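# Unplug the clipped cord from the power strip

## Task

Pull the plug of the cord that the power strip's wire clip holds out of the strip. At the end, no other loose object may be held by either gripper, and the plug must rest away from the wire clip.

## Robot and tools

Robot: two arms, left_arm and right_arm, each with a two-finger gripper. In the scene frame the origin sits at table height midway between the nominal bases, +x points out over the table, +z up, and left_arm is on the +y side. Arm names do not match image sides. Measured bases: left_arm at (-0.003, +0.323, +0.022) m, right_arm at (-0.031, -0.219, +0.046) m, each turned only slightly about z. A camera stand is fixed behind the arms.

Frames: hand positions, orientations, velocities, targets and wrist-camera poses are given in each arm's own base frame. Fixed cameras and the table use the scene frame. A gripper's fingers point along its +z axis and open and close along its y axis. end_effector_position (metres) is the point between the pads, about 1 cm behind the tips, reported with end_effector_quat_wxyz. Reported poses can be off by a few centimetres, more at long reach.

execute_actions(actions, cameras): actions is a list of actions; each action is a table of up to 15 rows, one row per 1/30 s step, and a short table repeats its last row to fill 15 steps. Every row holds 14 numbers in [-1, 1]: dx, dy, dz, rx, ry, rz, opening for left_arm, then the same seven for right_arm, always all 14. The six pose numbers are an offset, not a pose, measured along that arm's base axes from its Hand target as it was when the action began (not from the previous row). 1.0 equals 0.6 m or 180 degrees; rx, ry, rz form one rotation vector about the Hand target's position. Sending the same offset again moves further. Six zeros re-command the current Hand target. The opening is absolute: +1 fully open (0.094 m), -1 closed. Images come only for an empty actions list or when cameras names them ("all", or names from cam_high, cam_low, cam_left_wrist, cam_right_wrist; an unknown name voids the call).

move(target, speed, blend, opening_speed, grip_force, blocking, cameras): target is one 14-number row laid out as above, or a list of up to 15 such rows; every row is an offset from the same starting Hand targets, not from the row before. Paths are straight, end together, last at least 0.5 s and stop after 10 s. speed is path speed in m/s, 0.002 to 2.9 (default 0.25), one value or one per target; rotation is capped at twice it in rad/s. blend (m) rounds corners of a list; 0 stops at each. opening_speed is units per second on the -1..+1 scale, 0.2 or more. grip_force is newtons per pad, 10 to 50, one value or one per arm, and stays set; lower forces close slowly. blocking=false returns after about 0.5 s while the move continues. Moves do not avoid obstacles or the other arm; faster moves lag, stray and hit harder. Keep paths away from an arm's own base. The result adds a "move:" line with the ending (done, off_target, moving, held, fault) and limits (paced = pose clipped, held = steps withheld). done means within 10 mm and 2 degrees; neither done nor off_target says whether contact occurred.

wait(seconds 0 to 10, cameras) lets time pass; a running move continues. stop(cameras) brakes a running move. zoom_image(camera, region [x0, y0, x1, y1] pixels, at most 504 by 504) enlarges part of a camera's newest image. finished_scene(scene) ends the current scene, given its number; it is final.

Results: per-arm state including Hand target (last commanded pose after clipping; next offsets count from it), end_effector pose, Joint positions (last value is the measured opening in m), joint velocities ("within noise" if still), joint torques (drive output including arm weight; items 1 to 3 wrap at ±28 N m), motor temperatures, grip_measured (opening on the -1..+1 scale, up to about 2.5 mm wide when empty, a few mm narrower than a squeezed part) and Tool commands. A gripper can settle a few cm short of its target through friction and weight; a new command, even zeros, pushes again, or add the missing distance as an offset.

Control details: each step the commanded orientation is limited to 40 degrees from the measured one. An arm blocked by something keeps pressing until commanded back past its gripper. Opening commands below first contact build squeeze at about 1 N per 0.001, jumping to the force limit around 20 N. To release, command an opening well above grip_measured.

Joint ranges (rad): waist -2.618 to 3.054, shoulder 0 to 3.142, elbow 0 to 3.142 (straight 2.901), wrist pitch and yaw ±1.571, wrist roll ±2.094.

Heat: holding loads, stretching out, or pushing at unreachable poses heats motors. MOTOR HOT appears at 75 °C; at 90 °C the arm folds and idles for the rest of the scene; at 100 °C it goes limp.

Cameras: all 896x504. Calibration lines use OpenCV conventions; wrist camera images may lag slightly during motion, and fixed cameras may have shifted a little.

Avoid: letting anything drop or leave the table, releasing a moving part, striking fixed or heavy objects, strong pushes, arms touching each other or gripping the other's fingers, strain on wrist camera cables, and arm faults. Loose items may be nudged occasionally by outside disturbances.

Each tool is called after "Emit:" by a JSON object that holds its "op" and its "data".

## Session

Emit:
{"op": "execute_actions", "data": {"actions": []}}

Scene clock: 0.00 s.
left_arm: end_effector_position=(+0.3968, +0.0230, +0.1192) grip_measured=+1.000 end_effector_quat_wxyz=(+0.615, -0.062, +0.786, +0.024) | right_arm: end_effector_position=(+0.4038, -0.0126, +0.1210) grip_measured=+1.000 end_effector_quat_wxyz=(+0.606, +0.038, +0.795, +0.015)
Joint positions: left_arm=[0.008 1.509 0.34 0.922 -0.105 -0.066 0.094] | right_arm=[-0.042 1.5 0.381 0.85 -0.018 0.068 0.094]
Joint velocities: within noise
Joint torques (N m): no reading
Motor temperatures (°C): left_arm=[15 14 27 18 17 17 17] | right_arm=[17 17 20 17 17 14 18]
Heat: left arm: 27 °C; right arm: 20 °C.
Hand target: left_arm +0.3977, +0.0232, +0.1216; +0.617, -0.062, +0.784, +0.024 | right_arm +0.4072, -0.0128, +0.1326; +0.619, +0.037, +0.784, +0.015
Tool commands: left_gripper/opening=+1.0 right_gripper/opening=+1.0
camera_calibration:
cam_left_wrist: T_world_to_cam=[[0.108467, -0.993967, 0.0162423, -0.0208061], [-0.627841, -0.0811628, -0.774098, 0.380938], [0.770747, 0.0737665, -0.632857, -0.143016], [0, 0, 0, 1]] pos_world=[0.351654, 0.0207872, 0.204713]
cam_right_wrist: T_world_to_cam=[[-0.0236939, -0.996091, -0.0851016, 0.0100209], [-0.65002, 0.0800249, -0.755691, 0.392204], [0.759547, 0.0374125, -0.649375, -0.135233], [0, 0, 0, 1]] pos_world=[0.357894, -0.016345, 0.209421]

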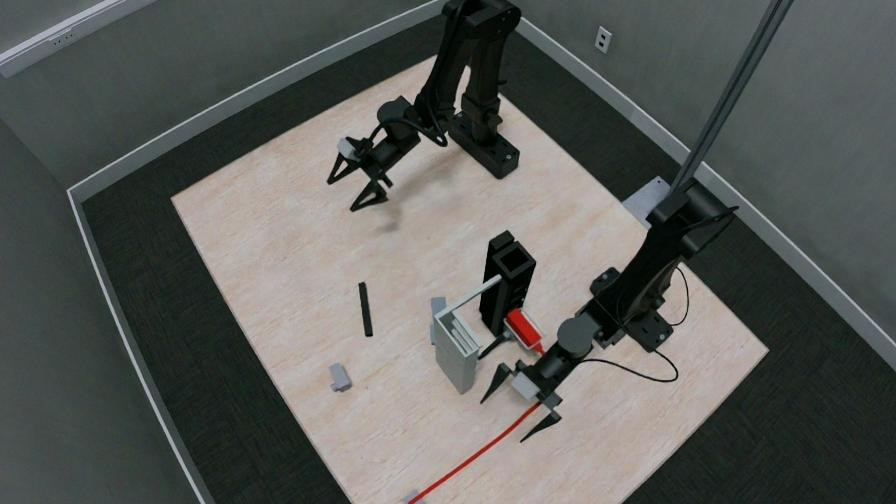

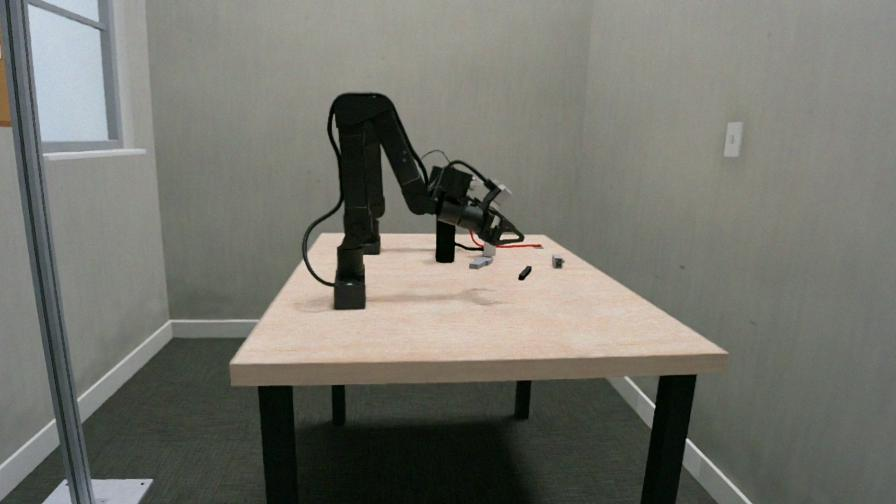

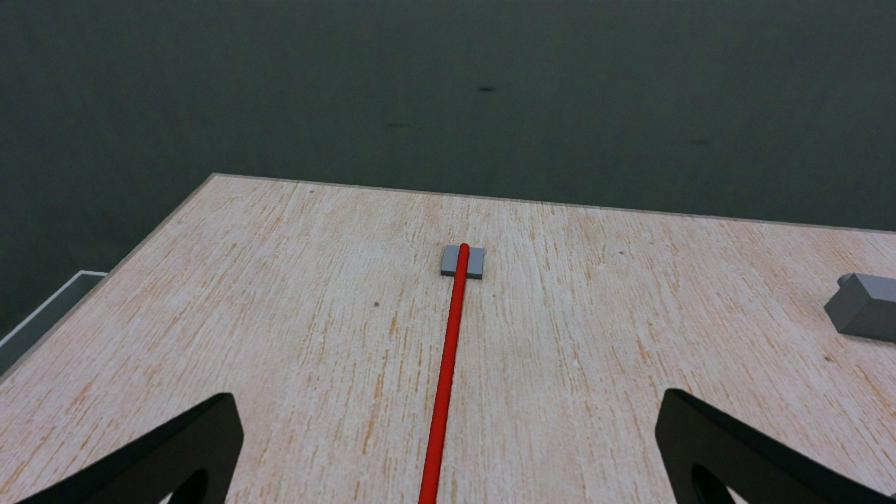

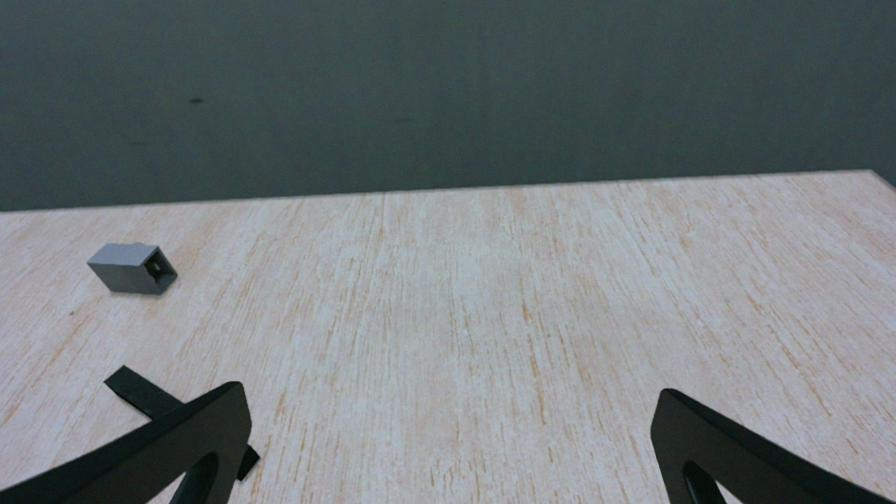

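Emit:
{"op": "zoom_image", "data": {"camera": "cam_high", "region": [410, 210, 590, 410]}}

Scaled by 2.520.

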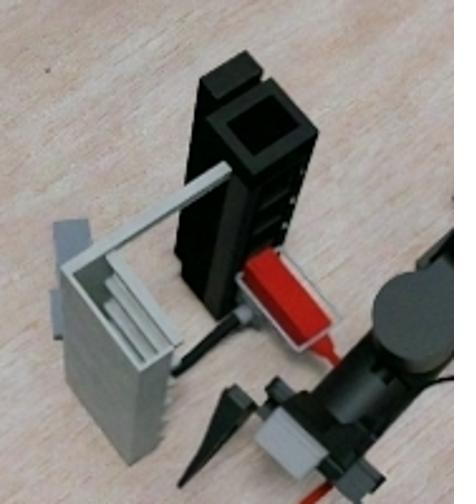

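Emit:
{"op": "move", "data": {"target": [[-0.0628,-0.0053,0.164,-0.1204,0.1198,0.0929,0.5,0,0,0,0,0,0,1],[-0.2045,-0.147,0.1973,-0.4013,0.3993,0.3097,0.5,0,0,0,0,0,0,1]], "speed": 0.4, "blend": [0.05,0], "cameras": ["cam_left_wrist","cam_high"]}}

Scene clock: 56.60 s.
left_arm: end_effector_position=(+0.2839, -0.0654, +0.2390) grip_measured=+0.502 end_effector_quat_wxyz=(+0.061, +0.667, -0.720, +0.179) | right_arm: end_effector_position=(+0.4038, -0.0126, +0.1210) grip_measured=+1.000 end_effector_quat_wxyz=(+0.606, +0.038, +0.795, +0.015)
Joint positions: left_arm=[-0.02 1.535 1.674 -1.54 0.344 -1.543 0.071] | right_arm=[-0.042 1.5 0.381 0.85 -0.018 0.068 0.094]
Joint torques (N m): left_arm=[0.44 -7.46 5.5 0.37 0.35 -0.08] | right_arm=[-0.08 -5.9 5.67 2.37 -0.05 -0.03]
Motor temperatures (°C): left_arm=[15 15 27 24 17 17 17] | right_arm=[17 18 21 21 17 14 17]
Heat: left arm: 27 °C; right arm: 21 °C.
Hand target: left_arm +0.2751, -0.0650, +0.2400; +0.128, +0.665, -0.726, +0.118 | right_arm +0.4072, -0.0128, +0.1326; +0.619, +0.037, +0.784, +0.015
Off the commanded pose: left_arm 0.009 m, 10 deg | right_arm 0.012 m, 2 deg.
joint sent to its limit (left arm) — joint 4 (wrist pitch), lower limit. The joint targets are off in orientation, not in position.
move: off_target (left_arm, right_arm)
camera_calibration:
cam_left_wrist: T_world_to_cam=[[0.97833, -0.0660677, 0.196227, -0.32772], [-0.185171, -0.703211, 0.686444, -0.11979], [0.0926373, -0.707905, -0.700206, 0.183905], [0, 0, 0, 1]] pos_world=[0.281401, 0.0242978, 0.275308]
Images, in order (width x height): cam_high 896x504, cam_left_wrist 896x504.

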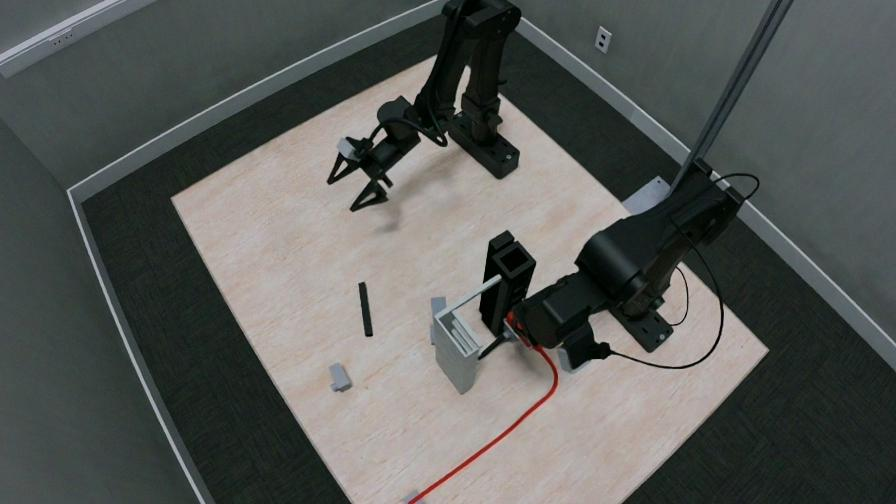

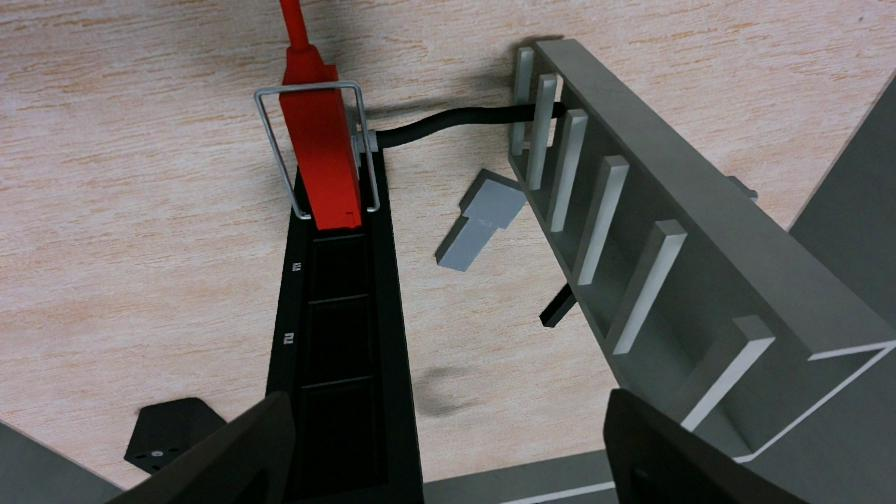

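Emit:
{"op": "move", "data": {"target": [-0.0355,-0.0103,-0.2083,0,0,0.0094,0.5,0,0,0,0,0,0,1], "speed": 0.22, "cameras": ["cam_left_wrist"]}}

Scene clock: 67.27 s.
left_arm: end_effector_position=(+0.2551, -0.0688, +0.1190) grip_measured=+0.502 end_effector_quat_wxyz=(+0.121, +0.675, -0.718, +0.122) | right_arm: end_effector_position=(+0.4038, -0.0126, +0.1210) grip_measured=+1.000 end_effector_quat_wxyz=(+0.606, +0.038, +0.795, +0.015)
Joint positions: left_arm=[-0.034 1.518 1.185 -1.236 0.345 -1.544 0.071] | right_arm=[-0.042 1.5 0.381 0.85 -0.018 0.068 0.094]
Joint torques (N m): left_arm=[-0.49 -5.59 5.91 0.29 0.25 -0.09] | right_arm=[0.06 -5.85 5.61 2.38 -0.01 -0.06]
Heat: left arm: 27 °C; right arm: 21 °C.
Hand target: left_arm +0.2537, -0.0712, +0.1150; +0.126, +0.676, -0.716, +0.120 | right_arm +0.4072, -0.0128, +0.1326; +0.619, +0.037, +0.784, +0.015
Off the commanded pose: left_arm 0.005 m, 1 deg | right_arm 0.012 m, 2 deg.
move: off_target (right_arm)
camera_calibration:
cam_left_wrist: T_world_to_cam=[[0.996288, -0.0804738, 0.0305569, -0.262074], [-0.0784809, -0.703349, 0.706499, -0.0746872], [-0.0353625, -0.706275, -0.707054, 0.13368], [0, 0, 0, 1]] pos_world=[0.259967, 0.0207937, 0.155294]
Images, in order (width x height): cam_left_wrist 896x504.

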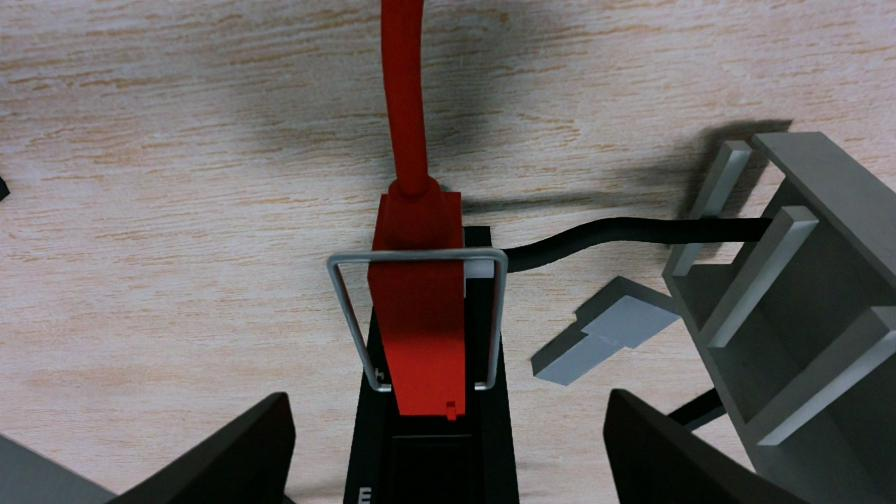

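Emit:
{"op": "move", "data": {"target": [[-0.0105,-0.0003,-0.0683,0,0,0,0.5,0,0,0,0,0,0,1],[-0.0105,-0.0003,-0.0683,0,0,0,-0.06,0,0,0,0,0,0,1]], "speed": 0.12, "grip_force": [14,50], "opening_speed": 0.5, "cameras": ["cam_left_wrist"]}}

Scene clock: 82.43 s.
left_arm: end_effector_position=(+0.2479, -0.0685, +0.0791) grip_measured=+0.020 end_effector_quat_wxyz=(+0.123, +0.676, -0.717, +0.120) | right_arm: end_effector_position=(+0.4038, -0.0126, +0.1210) grip_measured=+1.000 end_effector_quat_wxyz=(+0.606, +0.038, +0.795, +0.015)
Joint positions: left_arm=[-0.034 1.52 1.027 -1.08 0.345 -1.545 0.048] | right_arm=[-0.042 1.5 0.381 0.85 -0.018 0.068 0.094]
Joint torques (N m): left_arm=[-0.51 -5.18 5.6 0.37 0.28 -0.08] | right_arm=[0.12 -5.78 5.85 2.38 -0.04 -0.03]
Heat: left arm: 27 °C; right arm: 22 °C.
Hand target: left_arm +0.2475, -0.0714, +0.0741; +0.126, +0.676, -0.716, +0.120 | right_arm +0.4072, -0.0128, +0.1326; +0.619, +0.037, +0.784, +0.015
Off the commanded pose: left_arm 0.006 m, 0 deg | right_arm 0.012 m, 2 deg.
grip_force (N): 14, 50
move: off_target (right_arm)
camera_calibration:
cam_left_wrist: T_world_to_cam=[[0.996538, -0.0790479, 0.0257532, -0.253109], [-0.0740755, -0.703611, 0.706714, -0.0480616], [-0.0377441, -0.706175, -0.70703, 0.105948], [0, 0, 0, 1]] pos_world=[0.252672, 0.0209938, 0.115393]
Images, in order (width x height): cam_left_wrist 896x504.

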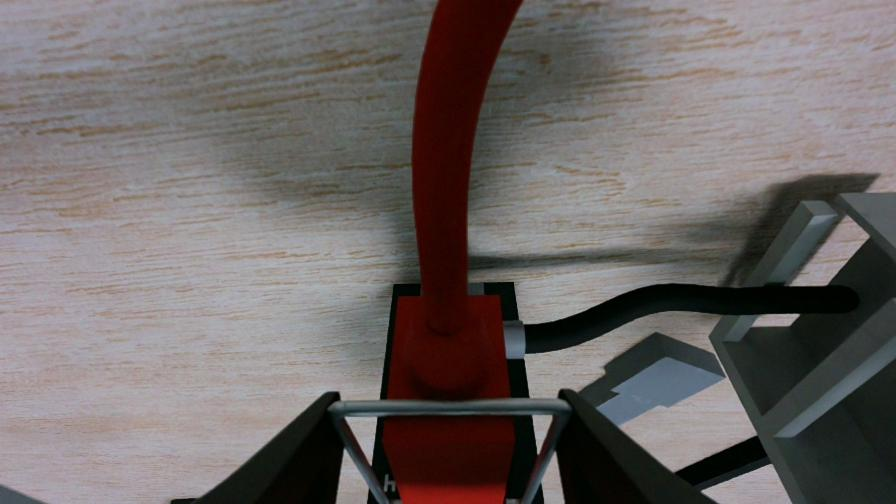

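Emit:
{"op": "move", "data": {"target": [[0,-0.0082,0.0502,-0.0222,0.0011,0,-0.06,0,0,0,0,0,0,1],[-0.001,-0.0337,0.0837,-0.05,0.0025,0,-0.06,0,0,0,0,0,0,1],[-0.0028,-0.0717,0.1057,-0.0888,0.0044,0,-0.06,0,0,0,0,0,0,1]], "speed": 0.1, "blend": [0.01,0.01,0], "cameras": ["cam_left_wrist"]}}

Scene clock: 93.40 s.
left_arm: end_effector_position=(+0.2452, -0.1021, +0.1293) grip_measured=+0.017 end_effector_quat_wxyz=(+0.211, +0.665, -0.690, +0.194) | right_arm: end_effector_position=(+0.4038, -0.0126, +0.1210) grip_measured=+1.000 end_effector_quat_wxyz=(+0.606, +0.038, +0.795, +0.015)
Joint positions: left_arm=[-0.017 1.506 1.139 -1.231 0.581 -1.542 0.048] | right_arm=[-0.042 1.5 0.381 0.85 -0.018 0.068 0.094]
Joint torques (N m): left_arm=[-1.61 -6.23 7.95 0.12 0.94 0.02] | right_arm=[-0.05 -5.72 5.7 2.37 -0.01 -0.02]
Heat: left arm: 27 °C; right arm: 22 °C.
Hand target: left_arm +0.2459, -0.1144, +0.1376; +0.224, +0.653, -0.692, +0.214 | right_arm +0.4072, -0.0128, +0.1326; +0.619, +0.037, +0.784, +0.015
Off the commanded pose: left_arm 0.015 m, 3 deg | right_arm 0.012 m, 2 deg.
grip_force (N): 14, 50
move: off_target (left_arm, right_arm)
camera_calibration:
cam_left_wrist: T_world_to_cam=[[0.998365, -0.0559282, 0.0117639, -0.250751], [-0.0391896, -0.520107, 0.853202, -0.116161], [-0.0415995, -0.852268, -0.521448, 0.079636], [0, 0, 0, 1]] pos_world=[0.249101, -0.00656879, 0.143584]
Images, in order (width x height): cam_left_wrist 896x504.

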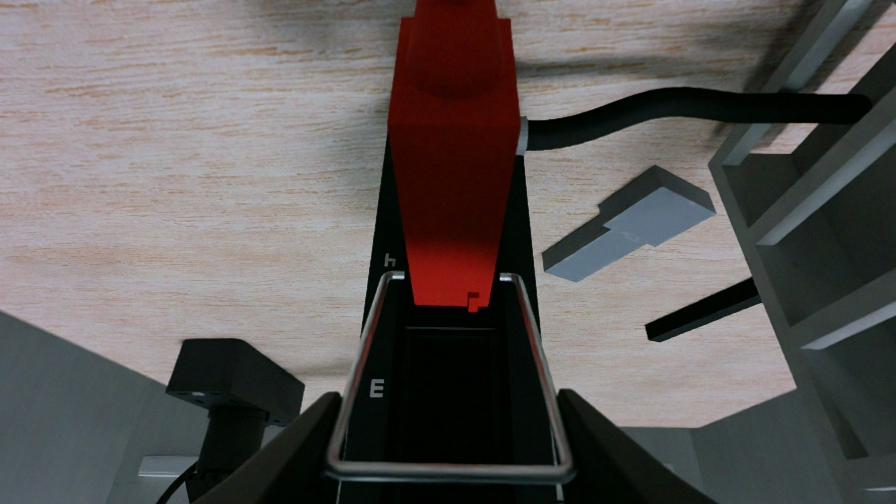

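Emit:
{"op": "move", "data": {"target": [[-0.002,-0.045,-0.0013,-0.0444,0.0022,0,-0.06,0,0,0,0,0,0,1],[-0.0032,-0.0127,-0.006,-0.0333,0.0017,0,-0.06,0,0,0,0,0,0,1],[-0.0032,-0.0127,-0.006,-0.0333,0.0017,0,0.3,0,0,0,0,0,0,1],[0.0005,0.0673,0.079,-0.0333,0.0017,0,0.3,0,0,0,0,0,0,1],[0.001,0.054,0.0123,0.1166,-0.0058,0,0.1,0,0,0,0,0,0,1]], "speed": [0.1,0.08,0.1,0.2,0.25], "blend": [0,0,0,0.02,0], "opening_speed": 0.7, "cameras": ["cam_left_wrist"]}}

Scene clock: 114.23 s.
left_arm: end_effector_position=(+0.2488, -0.0833, +0.1455) grip_measured=+0.102 end_effector_quat_wxyz=(+0.104, +0.679, -0.721, +0.092) | right_arm: end_effector_position=(+0.4038, -0.0126, +0.1210) grip_measured=+1.000 end_effector_quat_wxyz=(+0.606, +0.038, +0.795, +0.015)
Joint positions: left_arm=[-0.138 1.505 1.293 -1.346 0.277 -1.65 0.052] | right_arm=[-0.042 1.5 0.381 0.85 -0.018 0.068 0.094]
Joint torques (N m): left_arm=[-0.54 -7.6 5.59 0.3 0.01 -0.07] | right_arm=[-0.06 -5.76 5.6 2.37 0.02 -0.03]
Heat: left arm: 28 °C; right arm: 22 °C.
Hand target: left_arm +0.2465, -0.0820, +0.1449; +0.095, +0.681, -0.721, +0.090 | right_arm +0.4072, -0.0128, +0.1326; +0.619, +0.037, +0.784, +0.015
Off the commanded pose: left_arm 0.003 m, 1 deg | right_arm 0.012 m, 2 deg.
grip_force (N): 14, 50
move: off_target (right_arm)
camera_calibration:
cam_left_wrist: T_world_to_cam=[[0.996507, -0.0829629, 0.00952454, -0.25499], [-0.0687367, -0.75012, 0.65772, -0.103378], [-0.0474218, -0.656077, -0.753202, 0.155814], [0, 0, 0, 1]] pos_world=[0.254382, 0.00352569, 0.187781]
Images, in order (width x height): cam_left_wrist 896x504.

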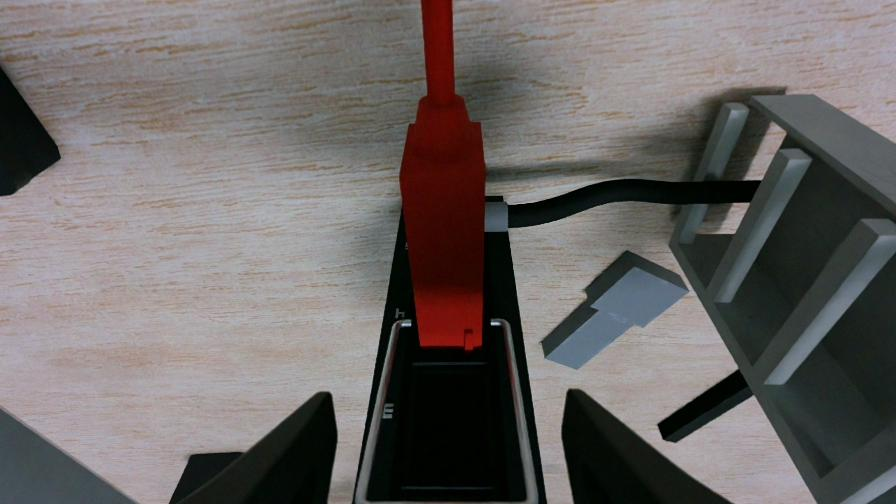

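Emit:
{"op": "move", "data": {"target": [[0.0005,0.01,-0.1282,0,0,0,0.1,0,0,0,0,0,0,1],[0.0005,0.01,-0.1282,0,0,0,-0.65,0,0,0,0,0,0,1],[0.01,0.2215,-0.1232,0,0,0,-0.65,0,0,0,0,0,0,1],[0.01,0.2215,-0.2165,0,0,0,-0.65,0,0,0,0,0,0,1]], "speed": [0.16,0.1,0.12,0.12], "blend": [0,0,0.02,0], "opening_speed": 0.7, "grip_force": 50, "cameras": ["cam_left_wrist","cam_high"]}}

Scene clock: 131.47 s.
left_arm: end_effector_position=(+0.2534, +0.0479, +0.0189) grip_measured=-0.489 end_effector_quat_wxyz=(+0.098, +0.681, -0.719, +0.093) | right_arm: end_effector_position=(+0.4038, -0.0126, +0.1210) grip_measured=+1.000 end_effector_quat_wxyz=(+0.606, +0.038, +0.795, +0.015)
Joint positions: left_arm=[0.356 1.715 0.99 -0.956 0.248 -1.147 0.024] | right_arm=[-0.042 1.5 0.381 0.85 -0.018 0.068 0.094]
Joint torques (N m): left_arm=[0.32 -6.5 5.46 0.1 0.04 0.07] | right_arm=[-0.02 -5.7 5.59 2.35 -0.01 0]
Heat: left arm: 27 °C; right arm: 23 °C.
Hand target: left_arm +0.2524, +0.0509, +0.0149; +0.095, +0.681, -0.721, +0.090 | right_arm +0.4072, -0.0128, +0.1326; +0.619, +0.037, +0.784, +0.015
Off the commanded pose: left_arm 0.005 m, 0 deg | right_arm 0.012 m, 2 deg.
move: off_target (right_arm)
camera_calibration:
cam_left_wrist: T_world_to_cam=[[0.996911, -0.0762172, 0.0189563, -0.247995], [-0.0700944, -0.754539, 0.652501, 0.079264], [-0.0354285, -0.651814, -0.757551, 0.143622], [0, 0, 0, 1]] pos_world=[0.257874, 0.134521, 0.0617822]
Images, in order (width x height): cam_high 896x504, cam_left_wrist 896x504.

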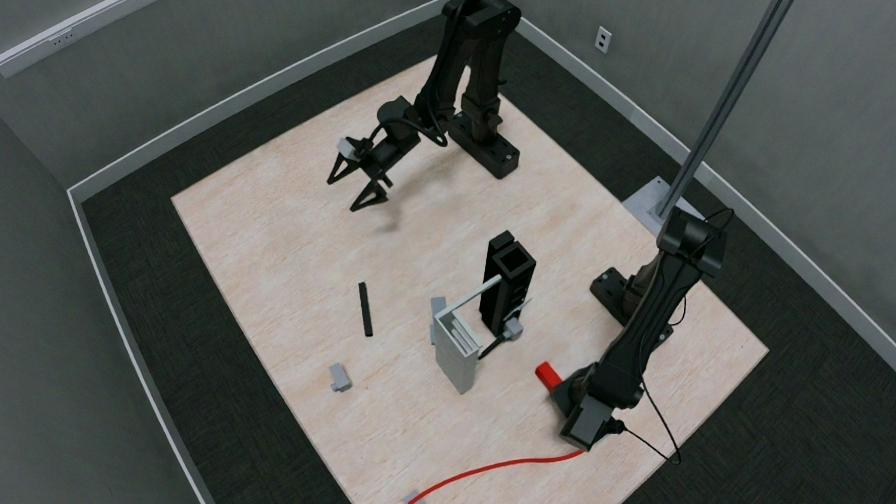

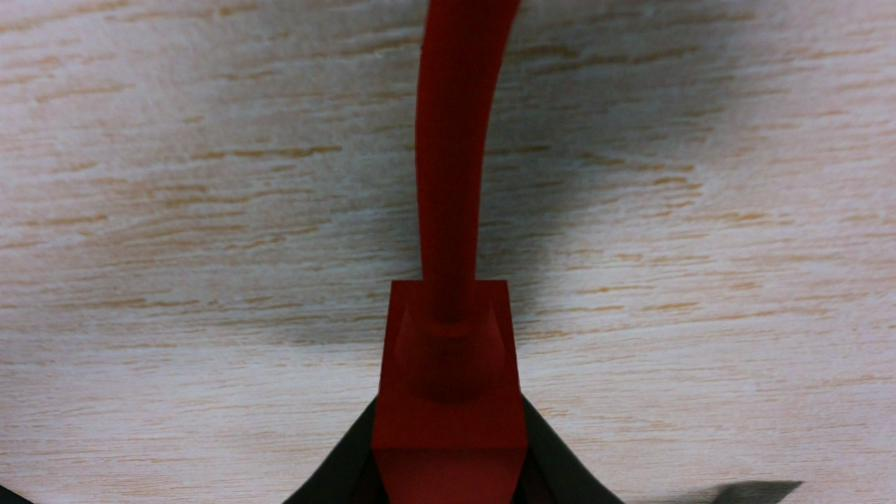

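Emit:
{"op": "move", "data": {"target": [0,0,-0.0385,0,0,0,-0.65,0,0,0,0,0,0,1], "speed": 0.04, "cameras": []}}

Scene clock: 134.40 s.
left_arm: end_effector_position=(+0.2513, +0.0470, +0.0048) grip_measured=-0.489 end_effector_quat_wxyz=(+0.103, +0.681, -0.719, +0.096) | right_arm: end_effector_position=(+0.4038, -0.0126, +0.1210) grip_measured=+1.000 end_effector_quat_wxyz=(+0.606, +0.038, +0.795, +0.015)
Joint positions: left_arm=[0.361 1.743 0.956 -0.903 0.256 -1.141 0.024] | right_arm=[-0.042 1.5 0.381 0.85 -0.018 0.068 0.094]
Joint torques (N m): left_arm=[0.08 -5.09 3.96 0.53 -0.02 0.06] | right_arm=[-0.01 -5.79 5.74 2.39 -0.03 -0.05]
Heat: left arm: 27 °C; right arm: 23 °C.
Hand target: left_arm +0.2524, +0.0509, -0.0082; +0.095, +0.681, -0.721, +0.090 | right_arm +0.4072, -0.0128, +0.1326; +0.619, +0.037, +0.784, +0.015
Off the commanded pose: left_arm 0.014 m, 1 deg | right_arm 0.012 m, 2 deg.
move: off_target (left_arm, right_arm)
No camera images: "cameras" was empty.

Emit:
{"op": "move", "data": {"target": [[-0.001,-0.004,0.006,0,0,0,-0.65,0,0,0,0,0,0,1],[-0.001,-0.004,0.006,0,0,0,-0.38,0,0,0,0,0,0,1],[-0.001,-0.004,0.008,0,0,0,0.1,0,0,0,0,0,0,1],[-0.001,0.02,0.22,0,0,0,0.1,0,0,0,0,0,0,1]], "speed": [0.05,0.05,0.05,0.2], "opening_speed": 0.4, "cameras": ["cam_left_wrist","cam_high","cam_low"]}}

Scene clock: 143.60 s.
left_arm: end_effector_position=(+0.2522, +0.0584, +0.1168) grip_measured=+0.097 end_effector_quat_wxyz=(+0.105, +0.682, -0.718, +0.093) | right_arm: end_effector_position=(+0.4038, -0.0126, +0.1210) grip_measured=+1.000 end_effector_quat_wxyz=(+0.606, +0.038, +0.795, +0.015)
Joint positions: left_arm=[0.396 1.634 1.304 -1.374 0.249 -1.106 0.052] | right_arm=[-0.042 1.5 0.381 0.85 -0.018 0.068 0.094]
Joint torques (N m): left_arm=[0.59 -7.79 8.81 -0.24 0.02 0.09] | right_arm=[0.02 -5.7 5.52 2.38 -0.03 -0.04]
Heat: left arm: 27 °C; right arm: 23 °C.
Hand target: left_arm +0.2517, +0.0628, +0.1239; +0.095, +0.681, -0.721, +0.090 | right_arm +0.4072, -0.0128, +0.1326; +0.619, +0.037, +0.784, +0.015
Off the commanded pose: left_arm 0.008 m, 1 deg | right_arm 0.012 m, 2 deg.
move: off_target (right_arm)
camera_calibration:
cam_left_wrist: T_world_to_cam=[[0.997182, -0.0744073, 0.00960709, -0.246963], [-0.0621707, -0.747852, 0.660948, 0.0198575], [-0.0419947, -0.659682, -0.750371, 0.225801], [0, 0, 0, 1]] pos_world=[0.256984, 0.145431, 0.158682]
Images, in order (width x height): cam_high 896x504, cam_low 896x504, cam_left_wrist 896x504.

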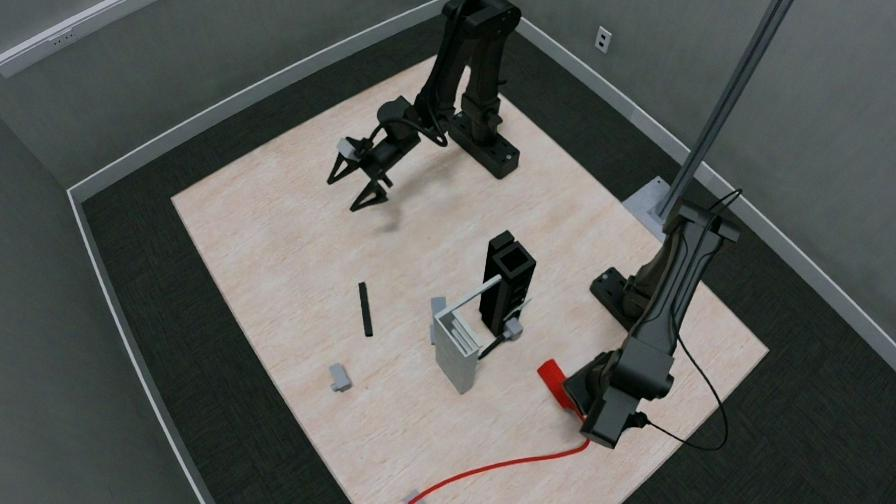

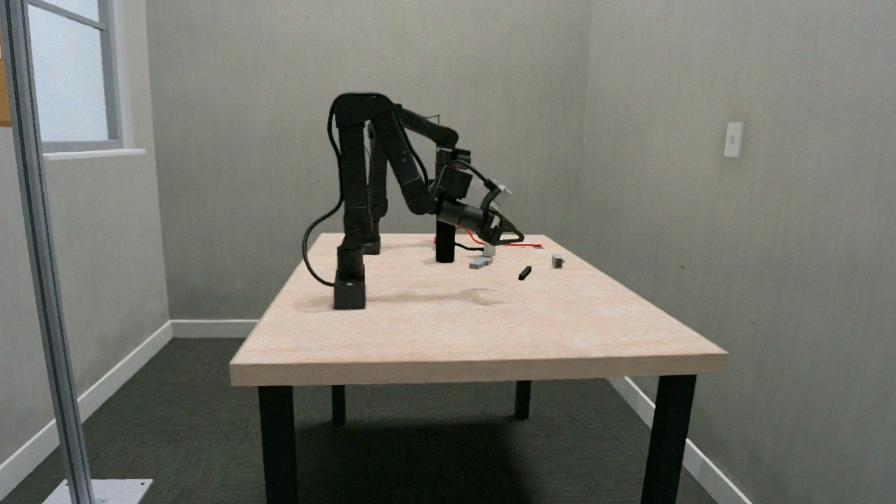

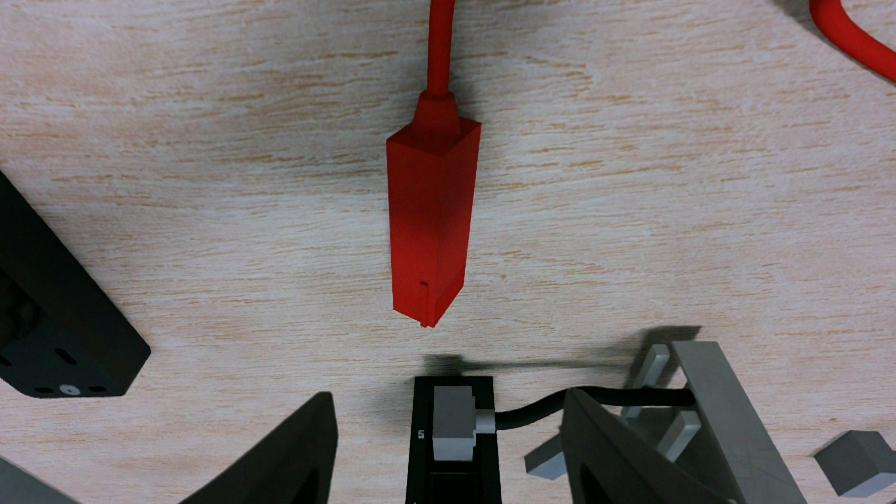

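Emit:
{"op": "finished_scene", "data": {"scene": 2}}

The scene is finished: the task was done.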